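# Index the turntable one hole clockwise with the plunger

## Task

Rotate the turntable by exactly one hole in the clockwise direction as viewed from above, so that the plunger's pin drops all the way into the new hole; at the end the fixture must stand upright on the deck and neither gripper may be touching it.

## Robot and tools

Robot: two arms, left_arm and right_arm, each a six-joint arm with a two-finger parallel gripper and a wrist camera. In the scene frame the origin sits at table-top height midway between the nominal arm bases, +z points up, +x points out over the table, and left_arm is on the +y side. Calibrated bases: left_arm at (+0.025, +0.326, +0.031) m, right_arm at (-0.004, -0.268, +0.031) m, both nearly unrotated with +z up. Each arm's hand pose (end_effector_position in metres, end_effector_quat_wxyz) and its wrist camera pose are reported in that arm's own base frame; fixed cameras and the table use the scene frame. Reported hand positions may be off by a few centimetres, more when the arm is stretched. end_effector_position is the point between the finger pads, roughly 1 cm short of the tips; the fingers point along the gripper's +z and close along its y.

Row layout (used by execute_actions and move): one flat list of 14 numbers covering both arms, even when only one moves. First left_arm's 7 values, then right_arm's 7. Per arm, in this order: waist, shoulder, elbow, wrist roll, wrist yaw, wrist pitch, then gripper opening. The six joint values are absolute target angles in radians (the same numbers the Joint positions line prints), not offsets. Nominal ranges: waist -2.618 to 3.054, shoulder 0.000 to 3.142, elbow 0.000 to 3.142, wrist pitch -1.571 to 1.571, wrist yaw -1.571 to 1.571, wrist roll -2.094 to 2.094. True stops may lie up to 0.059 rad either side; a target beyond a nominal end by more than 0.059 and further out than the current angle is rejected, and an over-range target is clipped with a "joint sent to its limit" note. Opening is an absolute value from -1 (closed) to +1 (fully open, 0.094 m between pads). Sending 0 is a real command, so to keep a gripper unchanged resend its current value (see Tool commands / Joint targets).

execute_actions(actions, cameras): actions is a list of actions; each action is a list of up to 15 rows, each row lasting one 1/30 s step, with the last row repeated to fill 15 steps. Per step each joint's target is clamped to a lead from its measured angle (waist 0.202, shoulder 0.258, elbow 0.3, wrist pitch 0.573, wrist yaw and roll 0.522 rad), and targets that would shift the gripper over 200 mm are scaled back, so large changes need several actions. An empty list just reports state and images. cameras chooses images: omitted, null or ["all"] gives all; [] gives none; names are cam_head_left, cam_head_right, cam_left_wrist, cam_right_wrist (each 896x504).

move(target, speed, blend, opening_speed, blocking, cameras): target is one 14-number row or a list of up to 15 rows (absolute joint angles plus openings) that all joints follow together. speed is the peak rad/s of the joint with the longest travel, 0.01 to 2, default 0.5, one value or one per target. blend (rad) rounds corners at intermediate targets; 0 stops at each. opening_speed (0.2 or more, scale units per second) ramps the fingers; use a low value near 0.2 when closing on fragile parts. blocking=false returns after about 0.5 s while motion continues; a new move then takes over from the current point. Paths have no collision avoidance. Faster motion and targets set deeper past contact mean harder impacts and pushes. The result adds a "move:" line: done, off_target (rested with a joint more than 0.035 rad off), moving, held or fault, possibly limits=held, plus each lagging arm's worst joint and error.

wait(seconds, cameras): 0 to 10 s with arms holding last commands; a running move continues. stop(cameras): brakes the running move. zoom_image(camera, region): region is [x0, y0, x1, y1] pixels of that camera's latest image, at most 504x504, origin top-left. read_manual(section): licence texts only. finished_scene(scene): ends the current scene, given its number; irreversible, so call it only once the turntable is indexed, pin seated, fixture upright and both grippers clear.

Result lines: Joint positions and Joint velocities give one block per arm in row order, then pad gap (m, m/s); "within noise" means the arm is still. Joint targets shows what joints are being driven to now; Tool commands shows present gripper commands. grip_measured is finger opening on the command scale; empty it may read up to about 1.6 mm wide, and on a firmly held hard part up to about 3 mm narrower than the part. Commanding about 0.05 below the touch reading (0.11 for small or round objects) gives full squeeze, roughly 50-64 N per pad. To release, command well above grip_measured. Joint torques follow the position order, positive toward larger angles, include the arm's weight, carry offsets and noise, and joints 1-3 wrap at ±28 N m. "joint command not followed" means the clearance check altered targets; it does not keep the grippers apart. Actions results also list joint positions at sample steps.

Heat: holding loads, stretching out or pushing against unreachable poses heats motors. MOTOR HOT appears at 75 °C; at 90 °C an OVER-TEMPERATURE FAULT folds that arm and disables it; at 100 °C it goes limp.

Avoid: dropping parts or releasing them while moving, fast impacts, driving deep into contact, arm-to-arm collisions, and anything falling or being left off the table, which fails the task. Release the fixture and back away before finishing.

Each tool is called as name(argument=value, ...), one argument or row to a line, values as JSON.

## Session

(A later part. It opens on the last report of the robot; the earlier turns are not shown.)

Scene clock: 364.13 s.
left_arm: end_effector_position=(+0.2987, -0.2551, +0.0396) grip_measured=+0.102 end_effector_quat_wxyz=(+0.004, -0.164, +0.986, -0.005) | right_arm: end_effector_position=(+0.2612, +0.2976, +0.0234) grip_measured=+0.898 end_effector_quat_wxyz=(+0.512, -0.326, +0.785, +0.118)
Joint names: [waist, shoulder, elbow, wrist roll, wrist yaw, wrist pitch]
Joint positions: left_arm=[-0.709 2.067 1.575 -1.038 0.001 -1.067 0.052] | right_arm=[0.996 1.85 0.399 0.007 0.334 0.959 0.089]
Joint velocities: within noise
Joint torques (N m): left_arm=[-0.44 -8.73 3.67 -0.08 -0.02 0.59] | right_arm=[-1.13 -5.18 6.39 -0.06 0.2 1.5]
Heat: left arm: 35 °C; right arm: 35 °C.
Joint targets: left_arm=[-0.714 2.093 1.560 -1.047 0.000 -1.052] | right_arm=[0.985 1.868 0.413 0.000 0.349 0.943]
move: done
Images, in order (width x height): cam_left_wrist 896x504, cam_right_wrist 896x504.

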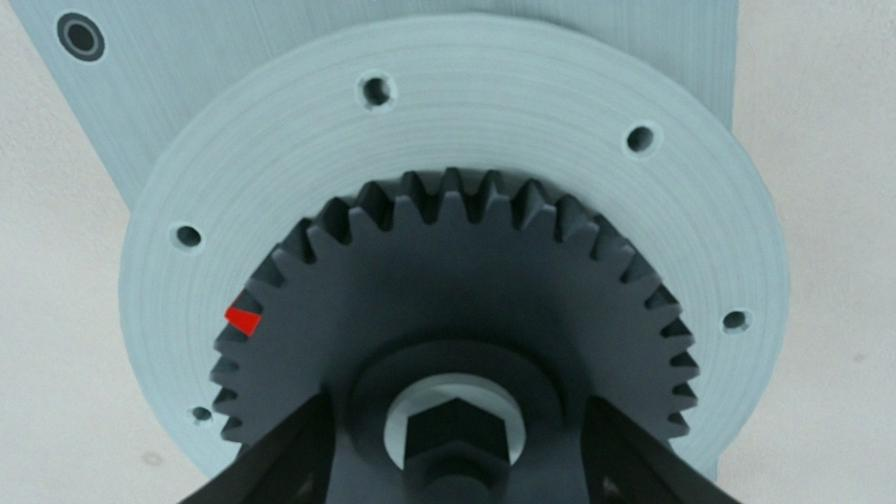

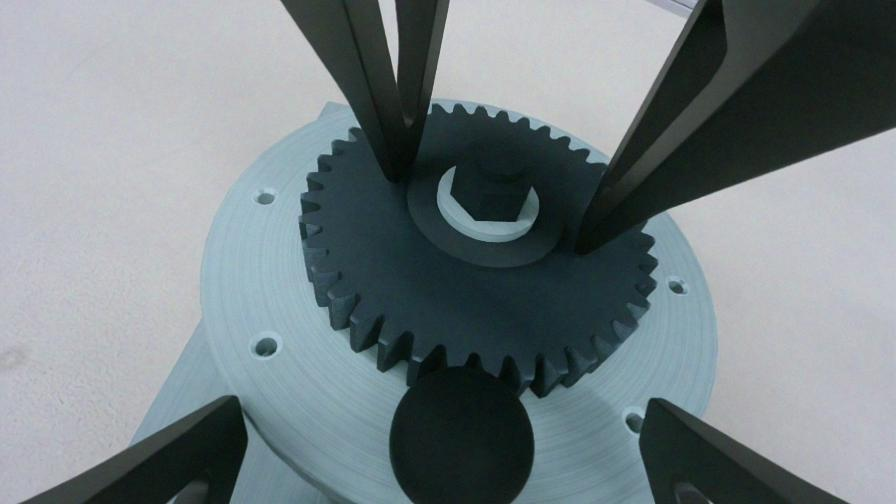

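move(
  target=[-0.7145,2.093,1.56,-1.047,0,-1.052,0.1,0.970,1.87,0.413,0,0.349,0.938,0.9],
  speed=0.2,
  cameras=["cam_right_wrist"],
)

Scene clock: 374.37 s.
left_arm: end_effector_position=(+0.2987, -0.2551, +0.0396) grip_measured=+0.102 end_effector_quat_wxyz=(+0.004, -0.164, +0.986, -0.005) | right_arm: end_effector_position=(+0.2621, +0.2970, +0.0231) grip_measured=+0.898 end_effector_quat_wxyz=(+0.511, -0.326, +0.786, +0.120)
Joint names: [waist, shoulder, elbow, wrist roll, wrist yaw, wrist pitch]
Joint positions: left_arm=[-0.709 2.067 1.575 -1.038 0.001 -1.067 0.052] | right_arm=[0.99 1.85 0.399 0.007 0.326 0.959 0.089]
Joint velocities: within noise
Joint torques (N m): left_arm=[-0.49 -8.75 3.7 -0.09 -0.01 0.61] | right_arm=[-1.95 -5.03 6.39 -0.06 0.3 1.47]
Heat: left arm: 35 °C; right arm: 35 °C.
Joint targets: left_arm=[-0.714 2.093 1.560 -1.047 0.000 -1.052] | right_arm=[0.970 1.870 0.413 0.000 0.349 0.938]
move: done
Images, in order (width x height): cam_right_wrist 896x504.

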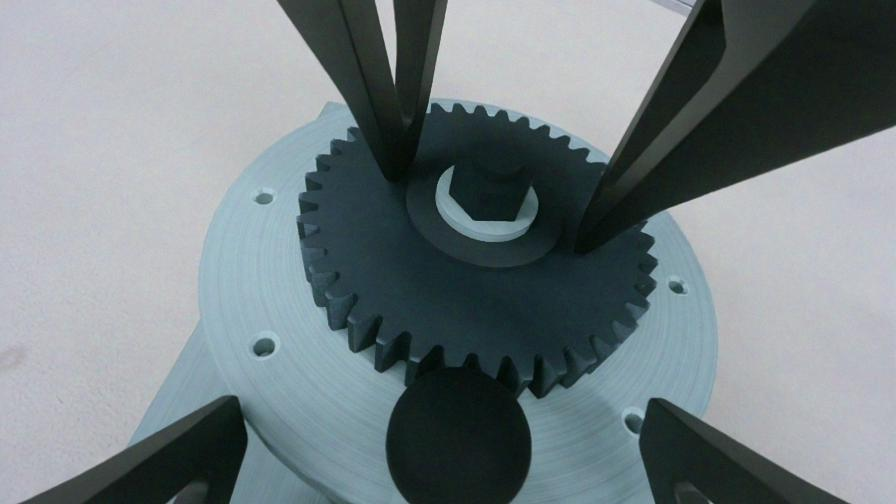

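move(
  target=[-0.7145,2.093,1.56,-1.047,0,-1.052,0.1,0.985,1.868,0.413,0,0.340,0.943,-0.6],
  speed=0.2,
  opening_speed=0.5,
  cameras=["cam_right_wrist","cam_left_wrist"],
)

Scene clock: 385.87 s.
left_arm: end_effector_position=(+0.2987, -0.2551, +0.0396) grip_measured=+0.102 end_effector_quat_wxyz=(+0.004, -0.164, +0.986, -0.005) | right_arm: end_effector_position=(+0.2618, +0.2960, +0.0236) grip_measured=-0.595 end_effector_quat_wxyz=(+0.513, -0.320, +0.788, +0.118)
Joint names: [waist, shoulder, elbow, wrist roll, wrist yaw, wrist pitch]
Joint positions: left_arm=[-0.709 2.067 1.575 -1.038 0.001 -1.067 0.052] | right_arm=[0.996 1.849 0.396 0.018 0.343 0.961 0.019]
Joint velocities: left_arm=[within noise] | right_arm=[-0.012 -0.007 -0.002 -0.007 -0.022 -0.007 0.017]
Joint torques (N m): left_arm=[-0.46 -8.72 3.66 -0.09 -0.01 0.61] | right_arm=[-1.14 -5.08 6.6 -0.16 0.05 1.47]
Heat: left arm: 35 °C; right arm: 35 °C.
Joint targets: left_arm=[-0.714 2.093 1.560 -1.047 0.000 -1.052] | right_arm=[0.985 1.868 0.413 0.000 0.340 0.943]
move: done
Images, in order (width x height): cam_left_wrist 896x504, cam_right_wrist 896x504.

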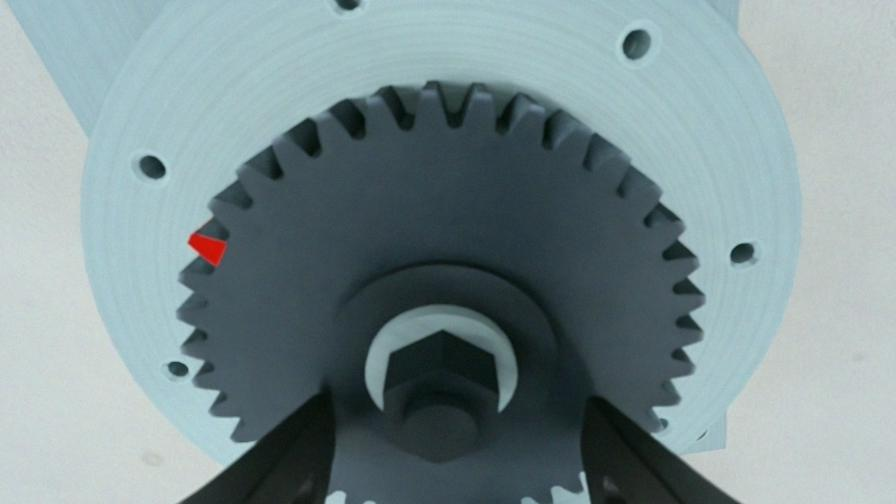

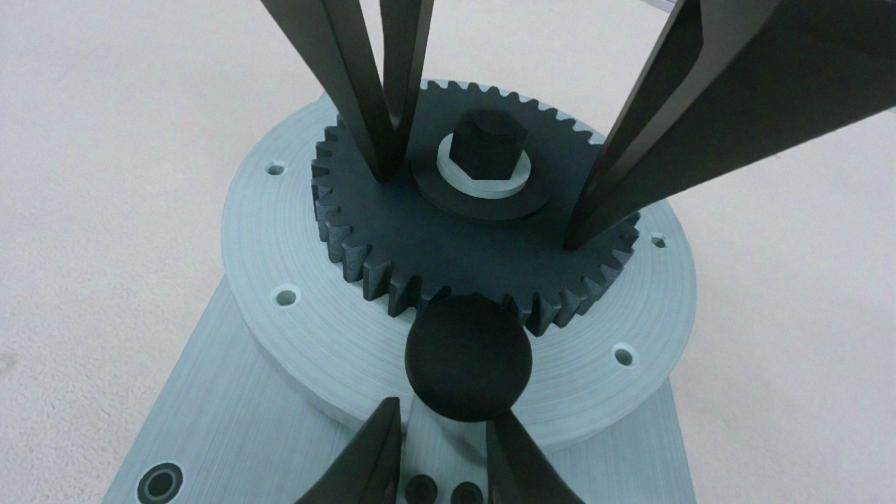

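move(
  target=[
    [-0.7145,2.093,1.56,-1.047,0,-1.052,0.1,0.985,1.868,0.413,0,0.340,0.943,0.6],
    [-0.7145,2.093,1.56,-1.047,0,-1.052,0.1,1.003,1.815,0.418,0,0.374,0.880,0.6],
  ],
  speed=0.2,
  opening_speed=1,
  cameras=["cam_right_wrist","cam_left_wrist"],
)

Scene clock: 421.00 s.
left_arm: end_effector_position=(+0.2987, -0.2551, +0.0396) grip_measured=+0.102 end_effector_quat_wxyz=(+0.004, -0.164, +0.986, -0.005) | right_arm: end_effector_position=(+0.2612, +0.2899, +0.0159) grip_measured=+0.598 end_effector_quat_wxyz=(+0.499, -0.328, +0.796, +0.097)
Joint names: [waist, shoulder, elbow, wrist roll, wrist yaw, wrist pitch]
Joint positions: left_arm=[-0.709 2.067 1.575 -1.038 0.001 -1.067 0.052] | right_arm=[0.996 1.84 0.402 0.009 0.36 0.896 0.075]
Joint velocities: within noise
Joint torques (N m): left_arm=[-0.46 -8.77 3.69 -0.1 -0.01 0.59] | right_arm=[0.57 -8.44 6.57 -0.07 0.22 1.49]
Heat: left arm: 35 °C; right arm: 35 °C.
Joint targets: left_arm=[-0.714 2.093 1.560 -1.047 0.000 -1.052] | right_arm=[1.003 1.815 0.418 0.000 0.374 0.880]
move: done
Images, in order (width x height): cam_left_wrist 896x504, cam_right_wrist 896x504.

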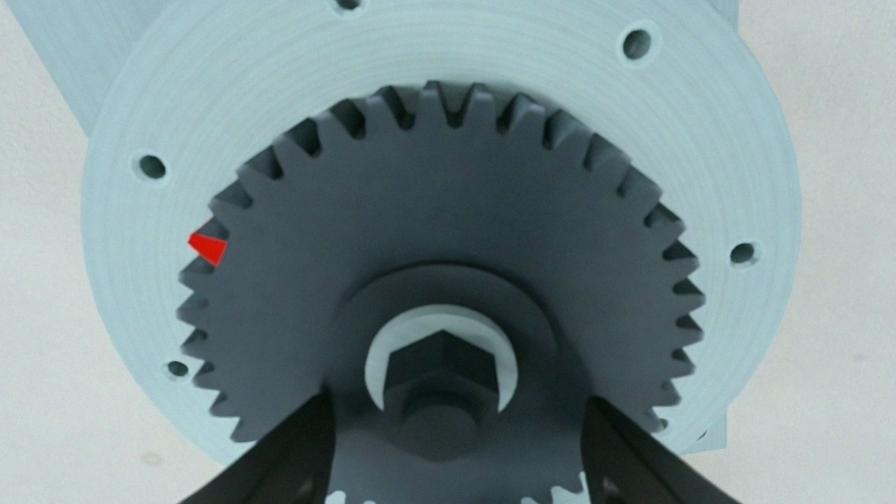

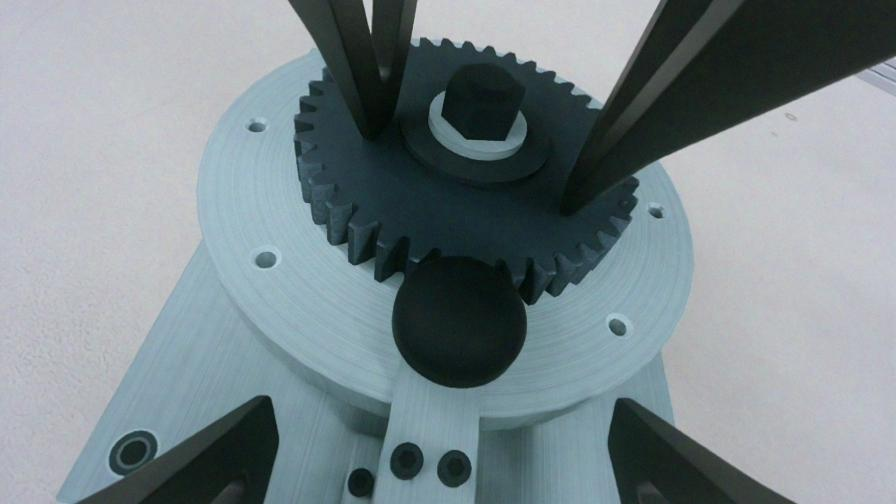

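move(
  target=[
    [-0.7145,2.093,1.56,-1.047,0,-1.052,0.1,1.003,1.77,0.418,0,0.374,0.880,0.6],
    [-0.7145,2.093,1.56,-1.047,0,-1.052,0.1,0.960,1.84,0.478,0,0.336,0.857,0.6],
  ],
  speed=0.2,
  cameras=["cam_right_wrist","cam_left_wrist"],
)

Scene clock: 441.50 s.
left_arm: end_effector_position=(+0.2987, -0.2551, +0.0396) grip_measured=+0.102 end_effector_quat_wxyz=(+0.004, -0.164, +0.986, -0.005) | right_arm: end_effector_position=(+0.2798, +0.3008, +0.0362) grip_measured=+0.598 end_effector_quat_wxyz=(+0.518, -0.310, +0.790, +0.108)
Joint names: [waist, shoulder, elbow, wrist roll, wrist yaw, wrist pitch]
Joint positions: left_arm=[-0.709 2.067 1.575 -1.038 0.001 -1.067 0.052] | right_arm=[0.967 1.823 0.464 0.008 0.346 0.873 0.075]
Joint velocities: within noise
Joint torques (N m): left_arm=[-0.44 -8.75 3.67 -0.1 -0.02 0.61] | right_arm=[-0.69 -5.48 6.91 -0.08 -0.01 1.47]
Heat: left arm: 35 °C; right arm: 35 °C.
Joint targets: left_arm=[-0.714 2.093 1.560 -1.047 0.000 -1.052] | right_arm=[0.960 1.840 0.478 0.000 0.336 0.857]
move: done
Images, in order (width x height): cam_left_wrist 896x504, cam_right_wrist 896x504.

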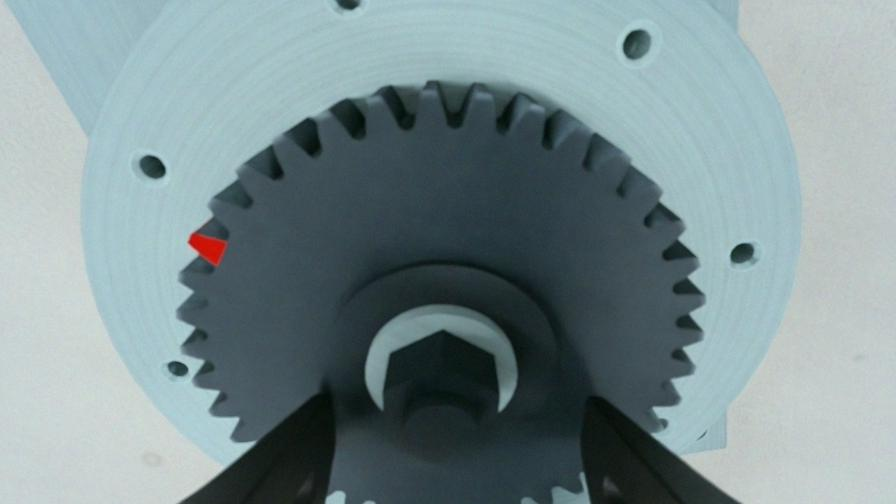

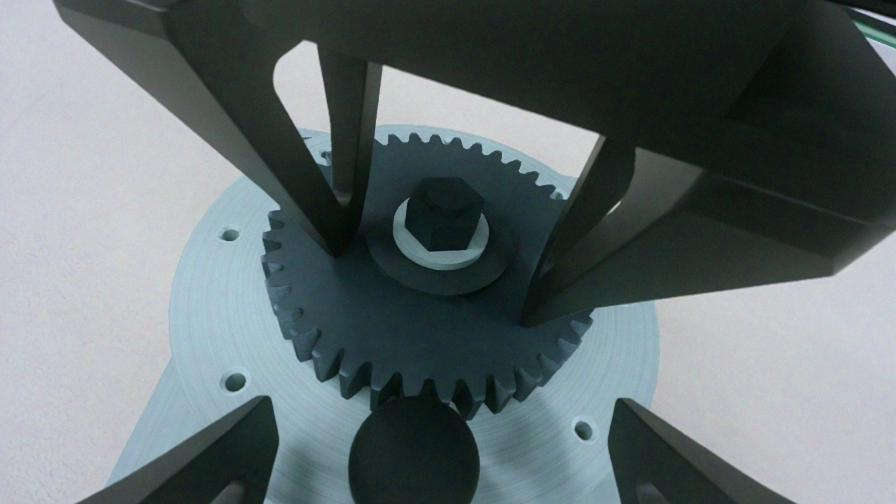

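move(
  target=[-0.7145,2.093,1.56,-1.047,0,-1.052,0.1,0.990,1.856,0.478,0,0.336,0.857,0.4],
  speed=0.2,
  cameras=["cam_right_wrist"],
)

Scene clock: 456.17 s.
left_arm: end_effector_position=(+0.2987, -0.2551, +0.0396) grip_measured=+0.102 end_effector_quat_wxyz=(+0.004, -0.164, +0.986, -0.005) | right_arm: end_effector_position=(+0.2744, +0.3040, +0.0309) grip_measured=+0.402 end_effector_quat_wxyz=(+0.512, -0.319, +0.790, +0.109)
Joint names: [waist, shoulder, elbow, wrist roll, wrist yaw, wrist pitch]
Joint positions: left_arm=[-0.709 2.067 1.575 -1.038 0.001 -1.067 0.052] | right_arm=[0.982 1.836 0.464 0.008 0.344 0.872 0.066]
Joint velocities: within noise
Joint torques (N m): left_arm=[-0.46 -8.73 3.67 -0.1 -0.02 0.6] | right_arm=[0.75 -5.29 6.86 -0.07 -0.01 1.5]
Heat: left arm: 35 °C; right arm: 35 °C.
Joint targets: left_arm=[-0.714 2.093 1.560 -1.047 0.000 -1.052] | right_arm=[0.990 1.856 0.478 0.000 0.336 0.857]
move: done
Images, in order (width x height): cam_right_wrist 896x504.

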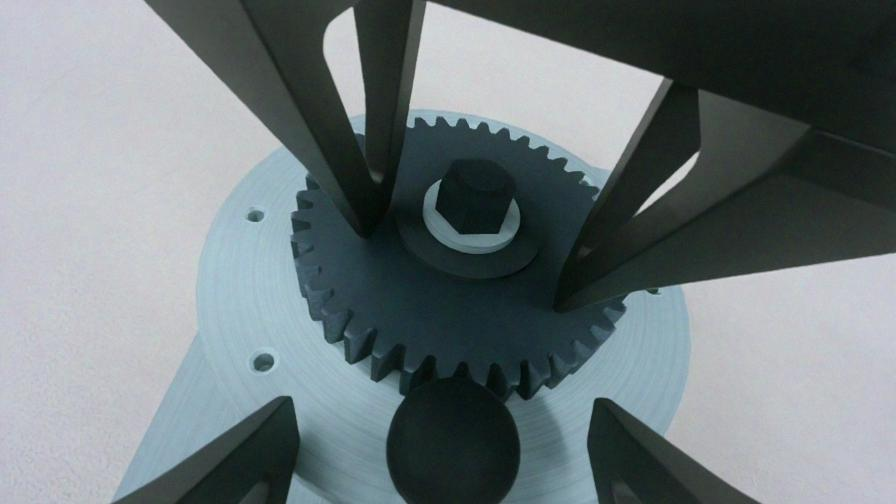

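move(
  target=[-0.7145,2.093,1.56,-1.047,0,-1.052,0.1,0.990,1.856,0.478,0,0.336,0.857,-0.75],
  speed=0.2,
  opening_speed=0.4,
  cameras=["cam_right_wrist","cam_left_wrist"],
)

Scene clock: 466.93 s.
left_arm: end_effector_position=(+0.2987, -0.2551, +0.0396) grip_measured=+0.102 end_effector_quat_wxyz=(+0.004, -0.164, +0.986, -0.005) | right_arm: end_effector_position=(+0.2746, +0.3039, +0.0310) grip_measured=-0.498 end_effector_quat_wxyz=(+0.513, -0.319, +0.790, +0.109)
Joint names: [waist, shoulder, elbow, wrist roll, wrist yaw, wrist pitch]
Joint positions: left_arm=[-0.709 2.067 1.575 -1.038 0.001 -1.067 0.052] | right_arm=[0.982 1.836 0.464 0.008 0.346 0.872 0.024]
Joint velocities: within noise
Joint torques (N m): left_arm=[-0.47 -8.75 3.69 -0.09 -0.02 0.6] | right_arm=[0.75 -5.27 6.84 -0.05 -0.02 1.5]
Heat: left arm: 35 °C; right arm: 36 °C.
Joint targets: left_arm=[-0.714 2.093 1.560 -1.047 0.000 -1.052] | right_arm=[0.990 1.856 0.478 0.000 0.336 0.857]
move: done
Images, in order (width x height): cam_left_wrist 896x504, cam_right_wrist 896x504.

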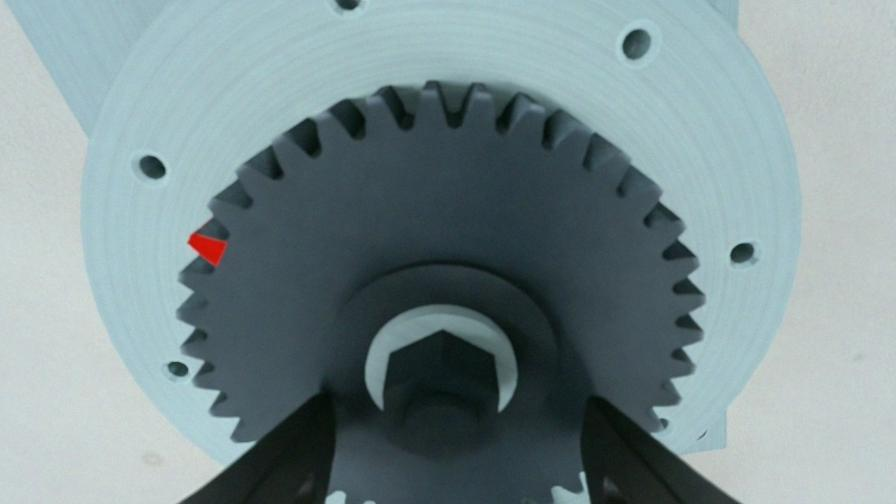

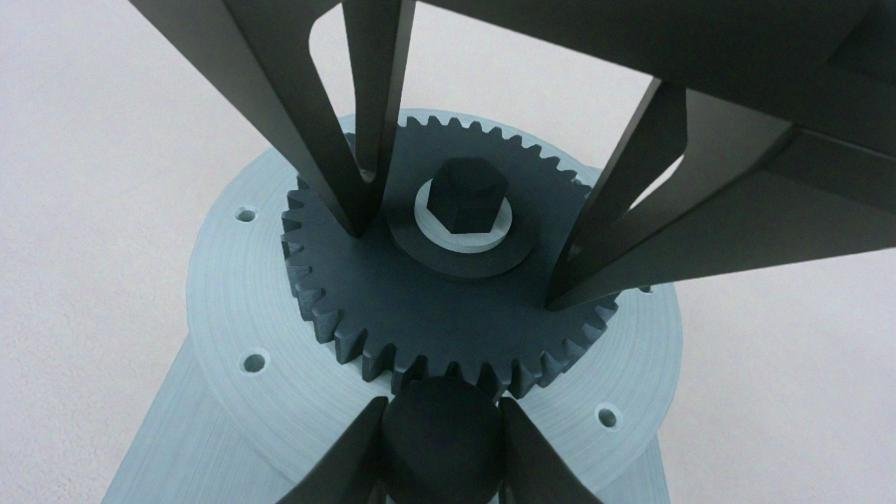

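move(
  target=[-0.666,2.115,1.642,-0.95,0,-1.111,0.1,0.990,1.856,0.478,0,0.336,0.857,-0.75],
  speed=0.15,
  cameras=["cam_right_wrist","cam_left_wrist"],
)

Scene clock: 491.53 s.
left_arm: end_effector_position=(+0.3112, -0.2465, +0.0400) grip_measured=+0.101 end_effector_quat_wxyz=(+0.000, -0.144, +0.990, -0.002) | right_arm: end_effector_position=(+0.2746, +0.3039, +0.0310) grip_measured=-0.498 end_effector_quat_wxyz=(+0.513, -0.319, +0.790, +0.109)
Joint names: [waist, shoulder, elbow, wrist roll, wrist yaw, wrist pitch]
Joint positions: left_arm=[-0.671 2.092 1.615 -0.961 0.002 -1.092 0.052] | right_arm=[0.982 1.836 0.464 0.008 0.346 0.872 0.024]
Joint velocities: within noise
Joint torques (N m): left_arm=[0.42 -9.24 6.95 0.13 -0.04 0.19] | right_arm=[0.75 -5.27 6.87 -0.06 -0.02 1.5]
Heat: left arm: 35 °C; right arm: 36 °C.
Joint targets: left_arm=[-0.666 2.115 1.642 -0.950 0.000 -1.111] | right_arm=[0.990 1.856 0.478 0.000 0.336 0.857]
move: done
Images, in order (width x height): cam_left_wrist 896x504, cam_right_wrist 896x504.

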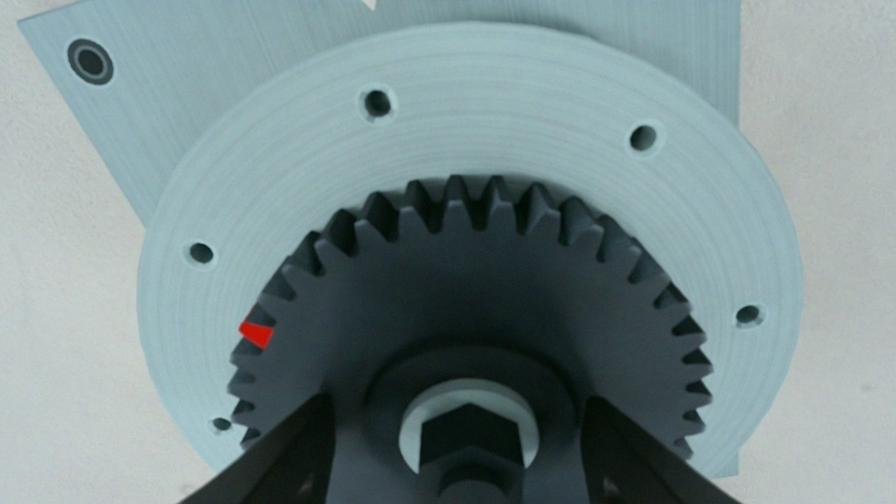

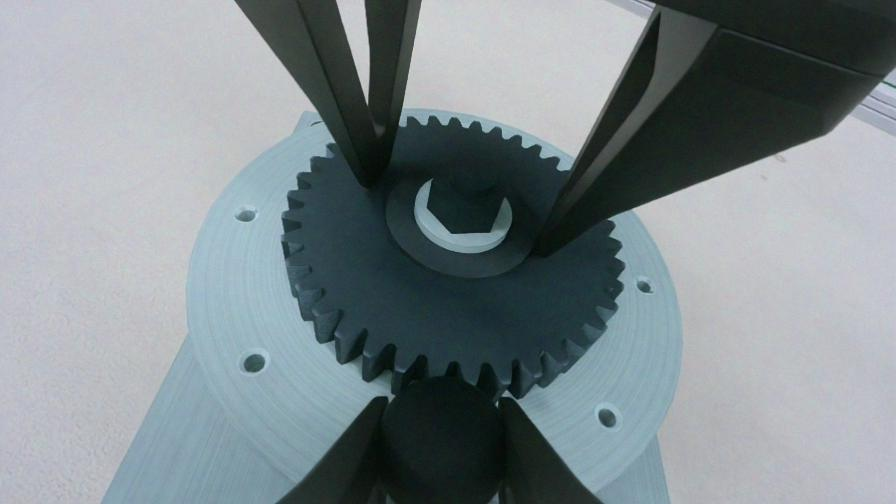

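move(
  target=[
    [-0.678,2.121,1.651,-0.95,0,-1.115,0.1,0.990,1.856,0.478,0,0.336,0.857,-0.75],
    [-0.678,2.121,1.651,-0.95,0,-1.115,-0.9,0.990,1.856,0.478,0,0.336,0.857,-0.75],
  ],
  speed=0.15,
  opening_speed=0.4,
  cameras=["cam_right_wrist","cam_left_wrist"],
)

Scene clock: 506.77 s.
left_arm: end_effector_position=(+0.3116, -0.2471, +0.0408) grip_measured=-0.478 end_effector_quat_wxyz=(-0.002, -0.144, +0.990, +0.000) | right_arm: end_effector_position=(+0.2746, +0.3039, +0.0310) grip_measured=-0.498 end_effector_quat_wxyz=(+0.513, -0.319, +0.790, +0.109)
Joint names: [waist, shoulder, elbow, wrist roll, wrist yaw, wrist pitch]
Joint positions: left_arm=[-0.671 2.098 1.628 -0.96 0.004 -1.103 0.025] | right_arm=[0.982 1.836 0.464 0.008 0.346 0.872 0.024]
Joint velocities: within noise
Joint torques (N m): left_arm=[-0.57 -9.29 6.63 0.11 -0.04 0.26] | right_arm=[0.76 -5.26 6.8 -0.06 -0.02 1.49]
Heat: left arm: 36 °C; right arm: 36 °C.
Joint targets: left_arm=[-0.678 2.121 1.651 -0.950 0.000 -1.115] | right_arm=[0.990 1.856 0.478 0.000 0.336 0.857]
move: done
Images, in order (width x height): cam_left_wrist 896x504, cam_right_wrist 896x504.

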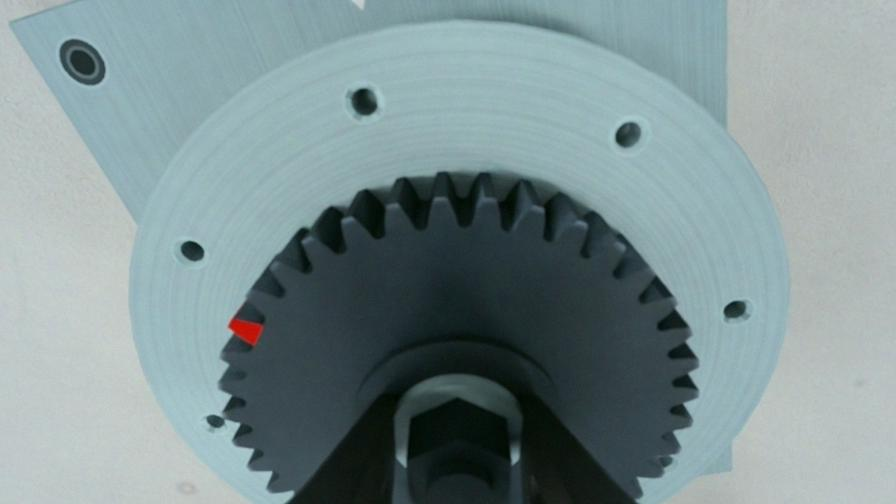

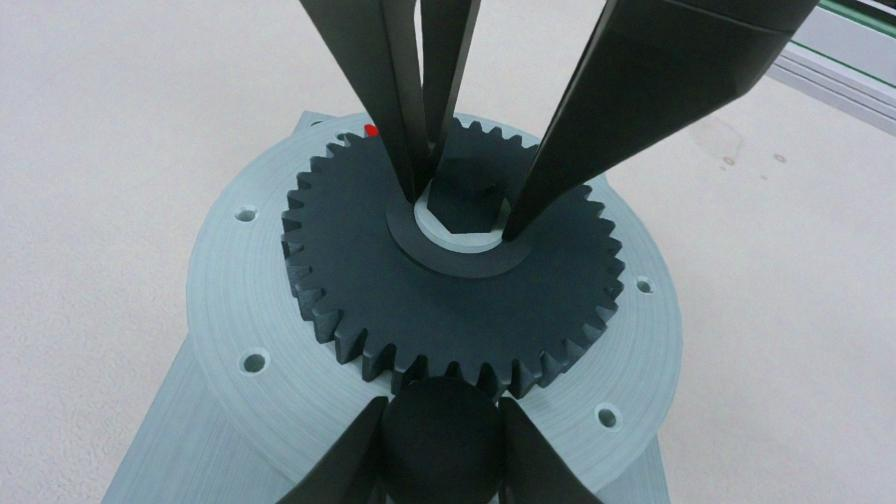

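move(
  target=[-0.678,2.121,1.651,-0.95,0,-1.115,-0.9,0.990,1.79,0.478,0,0.336,0.857,-0.9],
  speed=0.1,
  cameras=["cam_right_wrist","cam_left_wrist"],
)

zoom_image(
  camera="cam_right_wrist",
  region=[280, 300, 620, 504],
)

Scene clock: 519.97 s.
left_arm: end_effector_position=(+0.3116, -0.2471, +0.0408) grip_measured=-0.478 end_effector_quat_wxyz=(-0.002, -0.144, +0.990, +0.000) | right_arm: end_effector_position=(+0.2745, +0.3037, +0.0313) grip_measured=-0.499 end_effector_quat_wxyz=(+0.510, -0.320, +0.791, +0.107)
Joint names: [waist, shoulder, elbow, wrist roll, wrist yaw, wrist pitch]
Joint positions: left_arm=[-0.671 2.098 1.628 -0.96 0.004 -1.103 0.025] | right_arm=[0.982 1.829 0.467 0.008 0.346 0.856 0.024]
Joint velocities: within noise
Joint torques (N m): left_arm=[-0.53 -9.31 6.63 0.12 -0.04 0.27] | right_arm=[0.73 -9.87 6.58 -0.05 -0.03 1.62]
Heat: left arm: 36 °C; right arm: 36 °C.
Joint targets: left_arm=[-0.678 2.121 1.651 -0.950 0.000 -1.115] | right_arm=[0.990 1.790 0.478 0.000 0.336 0.857]
move: off_target (right_arm); right_arm: the shoulder is farthest, 0.039 rad from its target
Images, in order (width x height): cam_left_wrist 896x504, cam_right_wrist 896x504.

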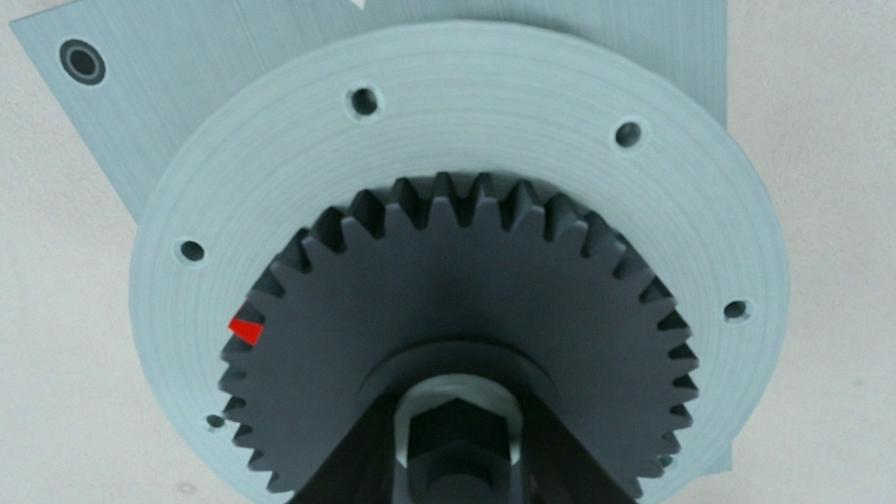

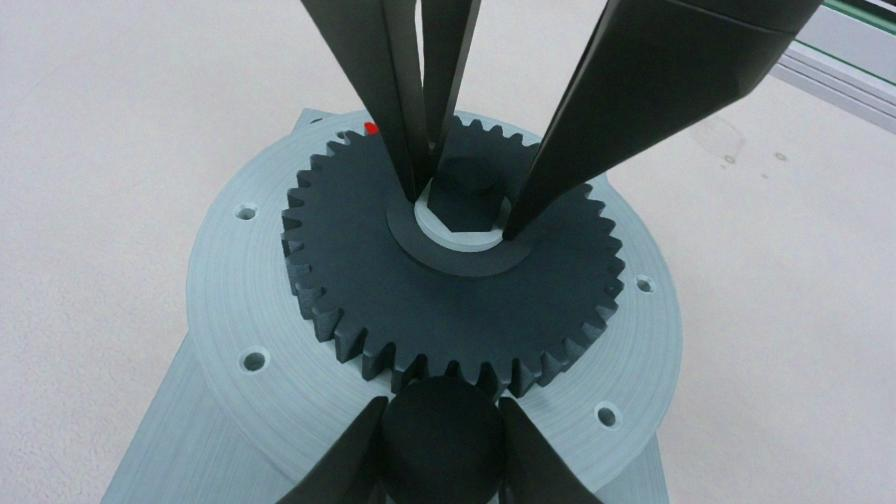

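Scaled by 1.482 from the camera's 896x504 image, which has a finer 1280x720 frame.

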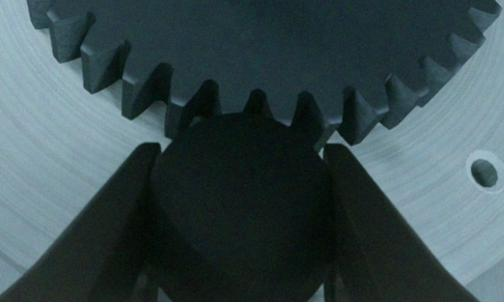

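move(
  target=[-0.678,2.121,1.651,-0.95,0,-1.115,-0.9,0.990,1.74,0.478,0,0.336,0.85,-1],
  speed=0.1,
  cameras=["cam_right_wrist","cam_left_wrist"],
)

Scene clock: 526.33 s.
left_arm: end_effector_position=(+0.3112, -0.2475, +0.0408) grip_measured=-0.478 end_effector_quat_wxyz=(-0.003, -0.143, +0.990, -0.001) | right_arm: end_effector_position=(+0.2723, +0.3021, +0.0319) grip_measured=-0.499 end_effector_quat_wxyz=(+0.501, -0.325, +0.795, +0.104)
Joint names: [waist, shoulder, elbow, wrist roll, wrist yaw, wrist pitch]
Joint positions: left_arm=[-0.672 2.098 1.628 -0.96 0.005 -1.103 0.025] | right_arm=[0.982 1.8 0.47 0.008 0.34 0.801 0.024]
Joint velocities: within noise
Joint torques (N m): left_arm=[-0.53 -9.31 6.65 0.11 -0.06 0.26] | right_arm=[0.75 -11.47 6.35 -0.05 0.05 2.05]
Heat: left arm: 36 °C; right arm: 36 °C.
Joint targets: left_arm=[-0.678 2.121 1.651 -0.950 0.000 -1.115] | right_arm=[0.990 1.740 0.478 0.000 0.336 0.850]
move: off_target (right_arm); right_arm: the shoulder is farthest, 0.060 rad from its target
Images, in order (width x height): cam_left_wrist 896x504, cam_right_wrist 896x504.

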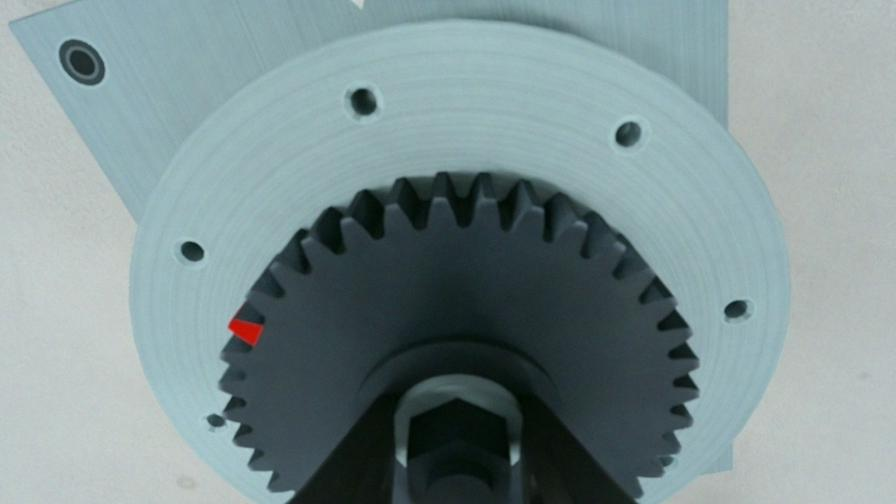

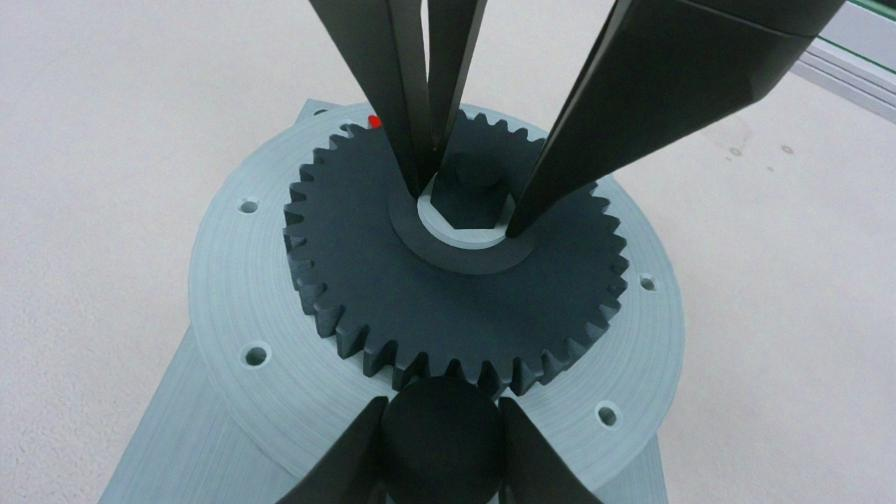

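move(
  target=[-0.678,2.121,1.651,-0.95,0,-1.115,-0.9,0.990,1.73,0.478,0,0.336,0.96,-1],
  speed=0.1,
  cameras=["cam_right_wrist","cam_left_wrist"],
)

Scene clock: 533.70 s.
left_arm: end_effector_position=(+0.3112, -0.2475, +0.0408) grip_measured=-0.478 end_effector_quat_wxyz=(-0.003, -0.143, +0.990, -0.001) | right_arm: end_effector_position=(+0.2727, +0.3027, +0.0342) grip_measured=-0.499 end_effector_quat_wxyz=(+0.505, -0.324, +0.793, +0.106)
Joint names: [waist, shoulder, elbow, wrist roll, wrist yaw, wrist pitch]
Joint positions: left_arm=[-0.672 2.098 1.628 -0.96 0.005 -1.103 0.025] | right_arm=[0.982 1.797 0.468 0.008 0.34 0.811 0.024]
Joint velocities: within noise
Joint torques (N m): left_arm=[-0.54 -9.32 6.63 0.12 -0.06 0.26] | right_arm=[0.72 -12.1 6.63 -0.06 0.04 2.99]
Heat: left arm: 36 °C; right arm: 38 °C.
Joint targets: left_arm=[-0.678 2.121 1.651 -0.950 0.000 -1.115] | right_arm=[0.990 1.730 0.478 0.000 0.336 0.960]
move: off_target (right_arm); right_arm: the wrist pitch is farthest, 0.149 rad from its target
Images, in order (width x height): cam_left_wrist 896x504, cam_right_wrist 896x504.

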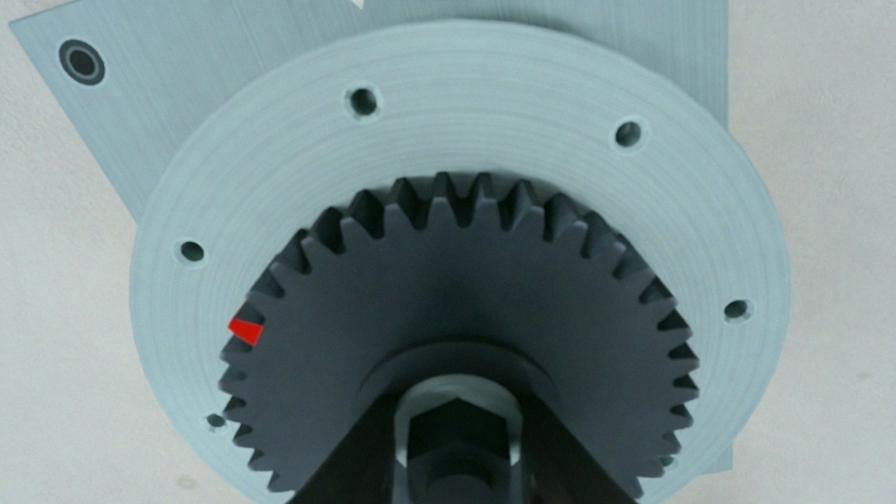

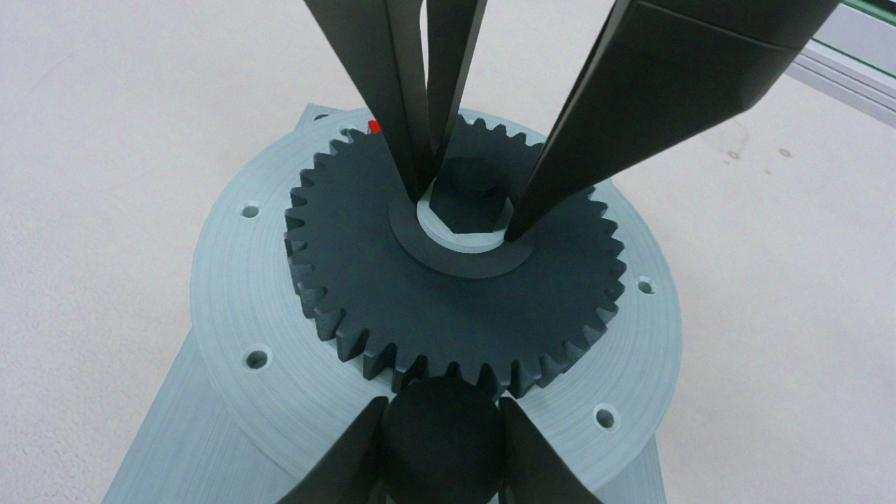

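move(
  target=[-0.678,2.121,1.651,-0.95,0,-1.115,-0.9,0.990,1.71,0.478,0,0.336,1.08,-1],
  speed=0.1,
  cameras=["cam_right_wrist"],
)

zoom_image(
  camera="cam_right_wrist",
  region=[180, 100, 684, 504],
)

Scene clock: 543.47 s.
left_arm: end_effector_position=(+0.3112, -0.2475, +0.0408) grip_measured=-0.478 end_effector_quat_wxyz=(-0.003, -0.143, +0.990, -0.001) | right_arm: end_effector_position=(+0.2730, +0.3032, +0.0375) grip_measured=-0.499 end_effector_quat_wxyz=(+0.512, -0.321, +0.789, +0.110)
Joint names: [waist, shoulder, elbow, wrist roll, wrist yaw, wrist pitch]
Joint positions: left_arm=[-0.672 2.098 1.628 -0.96 0.005 -1.103 0.025] | right_arm=[0.982 1.797 0.461 0.005 0.34 0.838 0.024]
Joint velocities: within noise
Joint torques (N m): left_arm=[-0.53 -9.35 6.63 0.12 -0.05 0.26] | right_arm=[0.77 -13.72 7.36 -0.03 0.05 3.83]
Heat: left arm: 36 °C; right arm: 41 °C.
Joint targets: left_arm=[-0.678 2.121 1.651 -0.950 0.000 -1.115] | right_arm=[0.990 1.710 0.478 0.000 0.336 1.080]
move: off_target (right_arm); right_arm: the wrist pitch is farthest, 0.242 rad from its target
Images, in order (width x height): cam_right_wrist 896x504.

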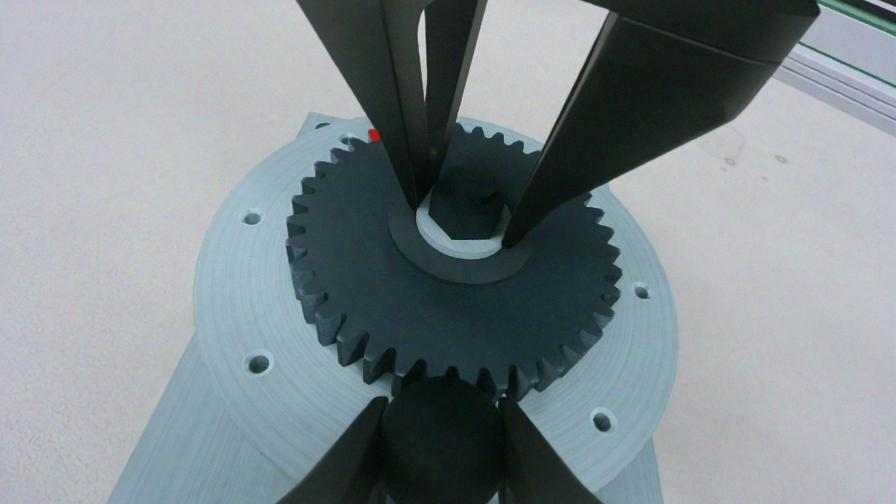

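Scaled by 1.000.

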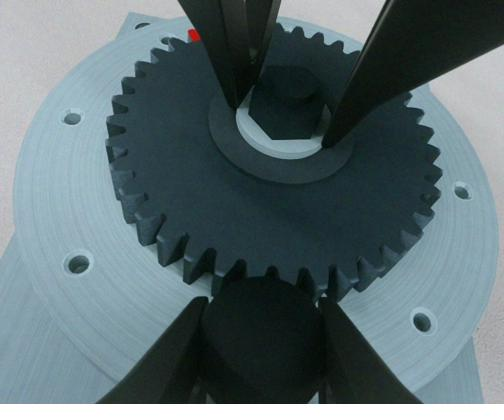

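move(
  target=[-0.678,2.121,1.651,-0.95,0,-1.115,-0.9,0.990,1.69,0.478,0,0.336,1.16,-1],
  speed=0.1,
  cameras=["cam_right_wrist"],
)

move(
  target=[-0.678,2.121,1.651,-0.80,0,-1.115,-0.9,0.990,1.69,0.478,0,0.336,1.16,-1],
  speed=0.15,
  cameras=["cam_right_wrist","cam_left_wrist"],
)

Scene clock: 555.53 s.
left_arm: end_effector_position=(+0.3103, -0.2478, +0.0409) grip_measured=-0.478 end_effector_quat_wxyz=(-0.005, -0.143, +0.990, -0.001) | right_arm: end_effector_position=(+0.2722, +0.3032, +0.0391) grip_measured=-0.499 end_effector_quat_wxyz=(+0.517, -0.320, +0.786, +0.115)
Joint names: [waist, shoulder, elbow, wrist roll, wrist yaw, wrist pitch]
Joint positions: left_arm=[-0.672 2.098 1.628 -0.959 0.009 -1.105 0.025] | right_arm=[0.982 1.797 0.451 0.003 0.336 0.862 0.024]
Joint velocities: within noise
Joint torques (N m): left_arm=[-0.44 -9.32 6.63 0.12 -0.08 0.27] | right_arm=[0.76 -15.27 8.17 0 0.07 4.35]
Heat: left arm: 36 °C; right arm: 47 °C.
Joint targets: left_arm=[-0.678 2.121 1.651 -0.950 0.000 -1.115] | right_arm=[0.990 1.690 0.478 0.000 0.336 1.160]
move: off_target (right_arm); right_arm: the wrist pitch is farthest, 0.298 rad from its target
Images, in order (width x height): cam_right_wrist 896x504.

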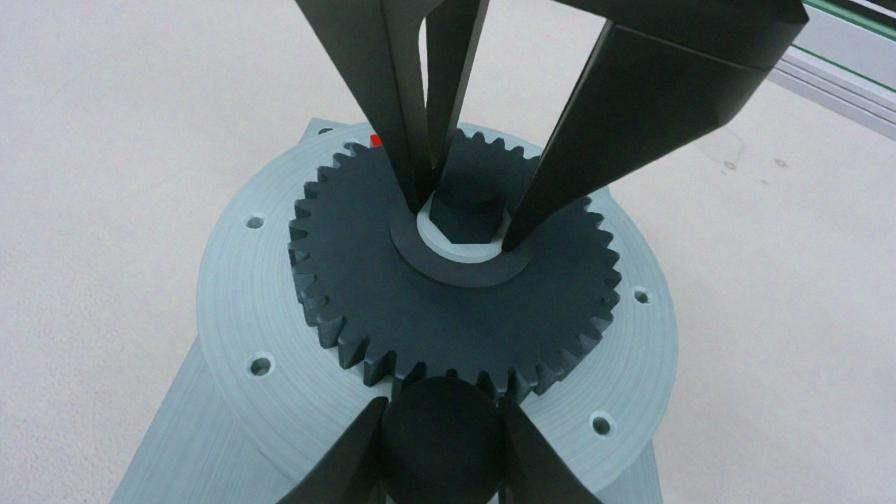

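Scene clock: 557.07 s.
left_arm: end_effector_position=(+0.3101, -0.2481, +0.0409) grip_measured=-0.478 end_effector_quat_wxyz=(-0.005, -0.071, +0.997, -0.002) | right_arm: end_effector_position=(+0.2722, +0.3033, +0.0392) grip_measured=-0.499 end_effector_quat_wxyz=(+0.517, -0.321, +0.786, +0.115)
Joint names: [waist, shoulder, elbow, wrist roll, wrist yaw, wrist pitch]
Joint positions: left_arm=[-0.673 2.098 1.628 -0.816 0.009 -1.105 0.025] | right_arm=[0.982 1.797 0.451 0.003 0.336 0.862 0.024]
Joint velocities: within noise
Joint torques (N m): left_arm=[-0.38 -9.31 6.61 0.2 -0.09 0.28] | right_arm=[0.8 -15.21 8.24 0 0.08 4.35]
Heat: left arm: 36 °C; right arm: 48 °C.
Joint targets: left_arm=[-0.678 2.121 1.651 -0.800 0.000 -1.115] | right_arm=[0.990 1.690 0.478 0.000 0.336 1.160]
move: off_target (right_arm); right_arm: the wrist pitch is farthest, 0.298 rad from its target
Images, in order (width x height): cam_left_wrist 896x504, cam_right_wrist 896x504.

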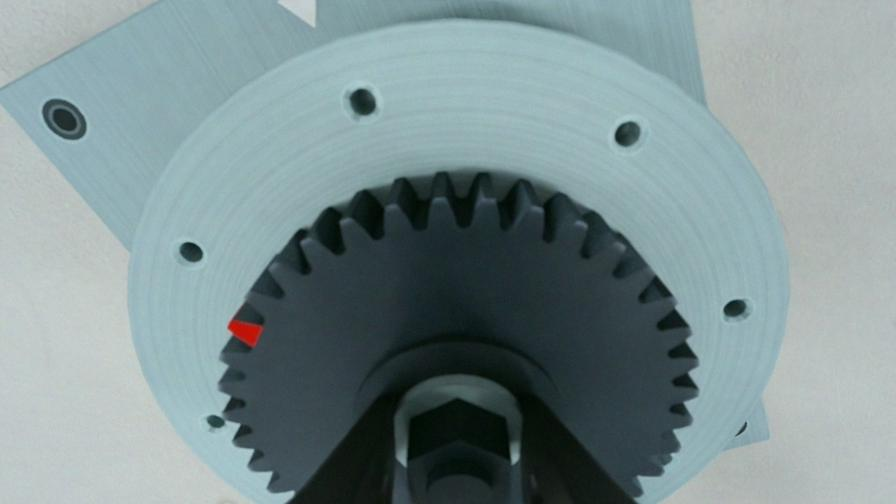

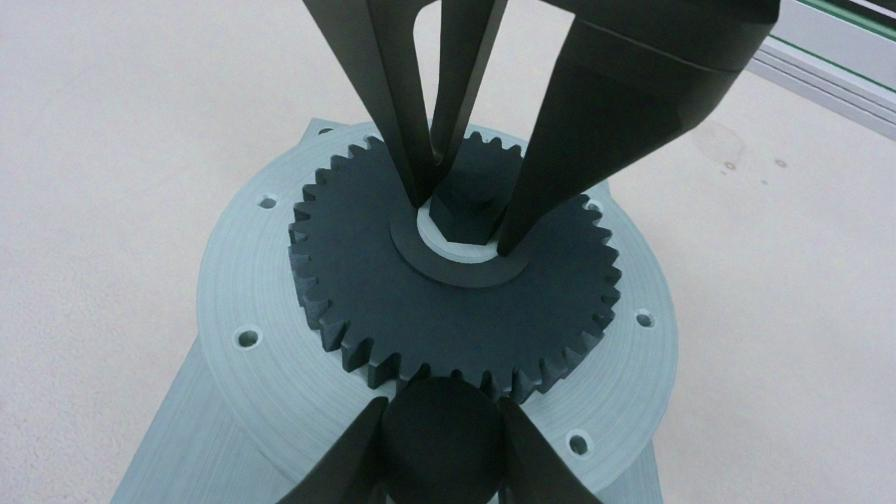

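move(
  target=[
    [-0.678,2.121,1.651,-0.80,0,-1.115,-0.9,0.990,1.84,0.478,0,0.336,0.87,-1],
    [-0.678,2.121,1.651,-0.80,0,-1.115,-0.9,0.990,1.84,0.478,0,0.336,0.87,0.3],
  ],
  speed=0.15,
  opening_speed=0.5,
  cameras=["cam_right_wrist"],
)

Scene clock: 579.47 s.
left_arm: end_effector_position=(+0.3101, -0.2481, +0.0409) grip_measured=-0.478 end_effector_quat_wxyz=(-0.005, -0.071, +0.997, -0.002) | right_arm: end_effector_position=(+0.2741, +0.3043, +0.0345) grip_measured=+0.298 end_effector_quat_wxyz=(+0.515, -0.320, +0.787, +0.110)
Joint names: [waist, shoulder, elbow, wrist roll, wrist yaw, wrist pitch]
Joint positions: left_arm=[-0.673 2.098 1.628 -0.814 0.009 -1.105 0.025] | right_arm=[0.983 1.822 0.462 0.002 0.344 0.868 0.061]
Joint velocities: within noise
Joint torques (N m): left_arm=[-0.43 -9.28 6.64 0.18 -0.09 0.28] | right_arm=[0.62 -5.45 7.06 0 0 1.66]
Heat: left arm: 36 °C; right arm: 54 °C.
Joint targets: left_arm=[-0.678 2.121 1.651 -0.800 0.000 -1.115] | right_arm=[0.990 1.840 0.478 0.000 0.336 0.870]
move: done
Images, in order (width x height): cam_right_wrist 896x504.

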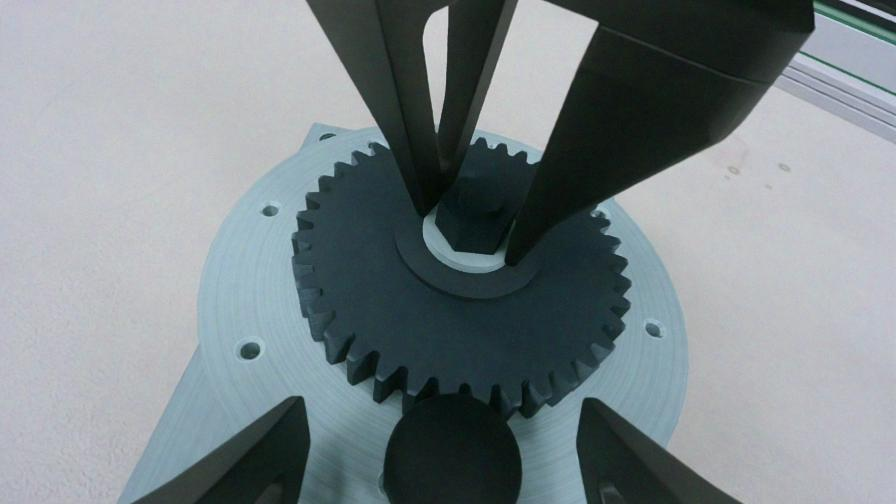

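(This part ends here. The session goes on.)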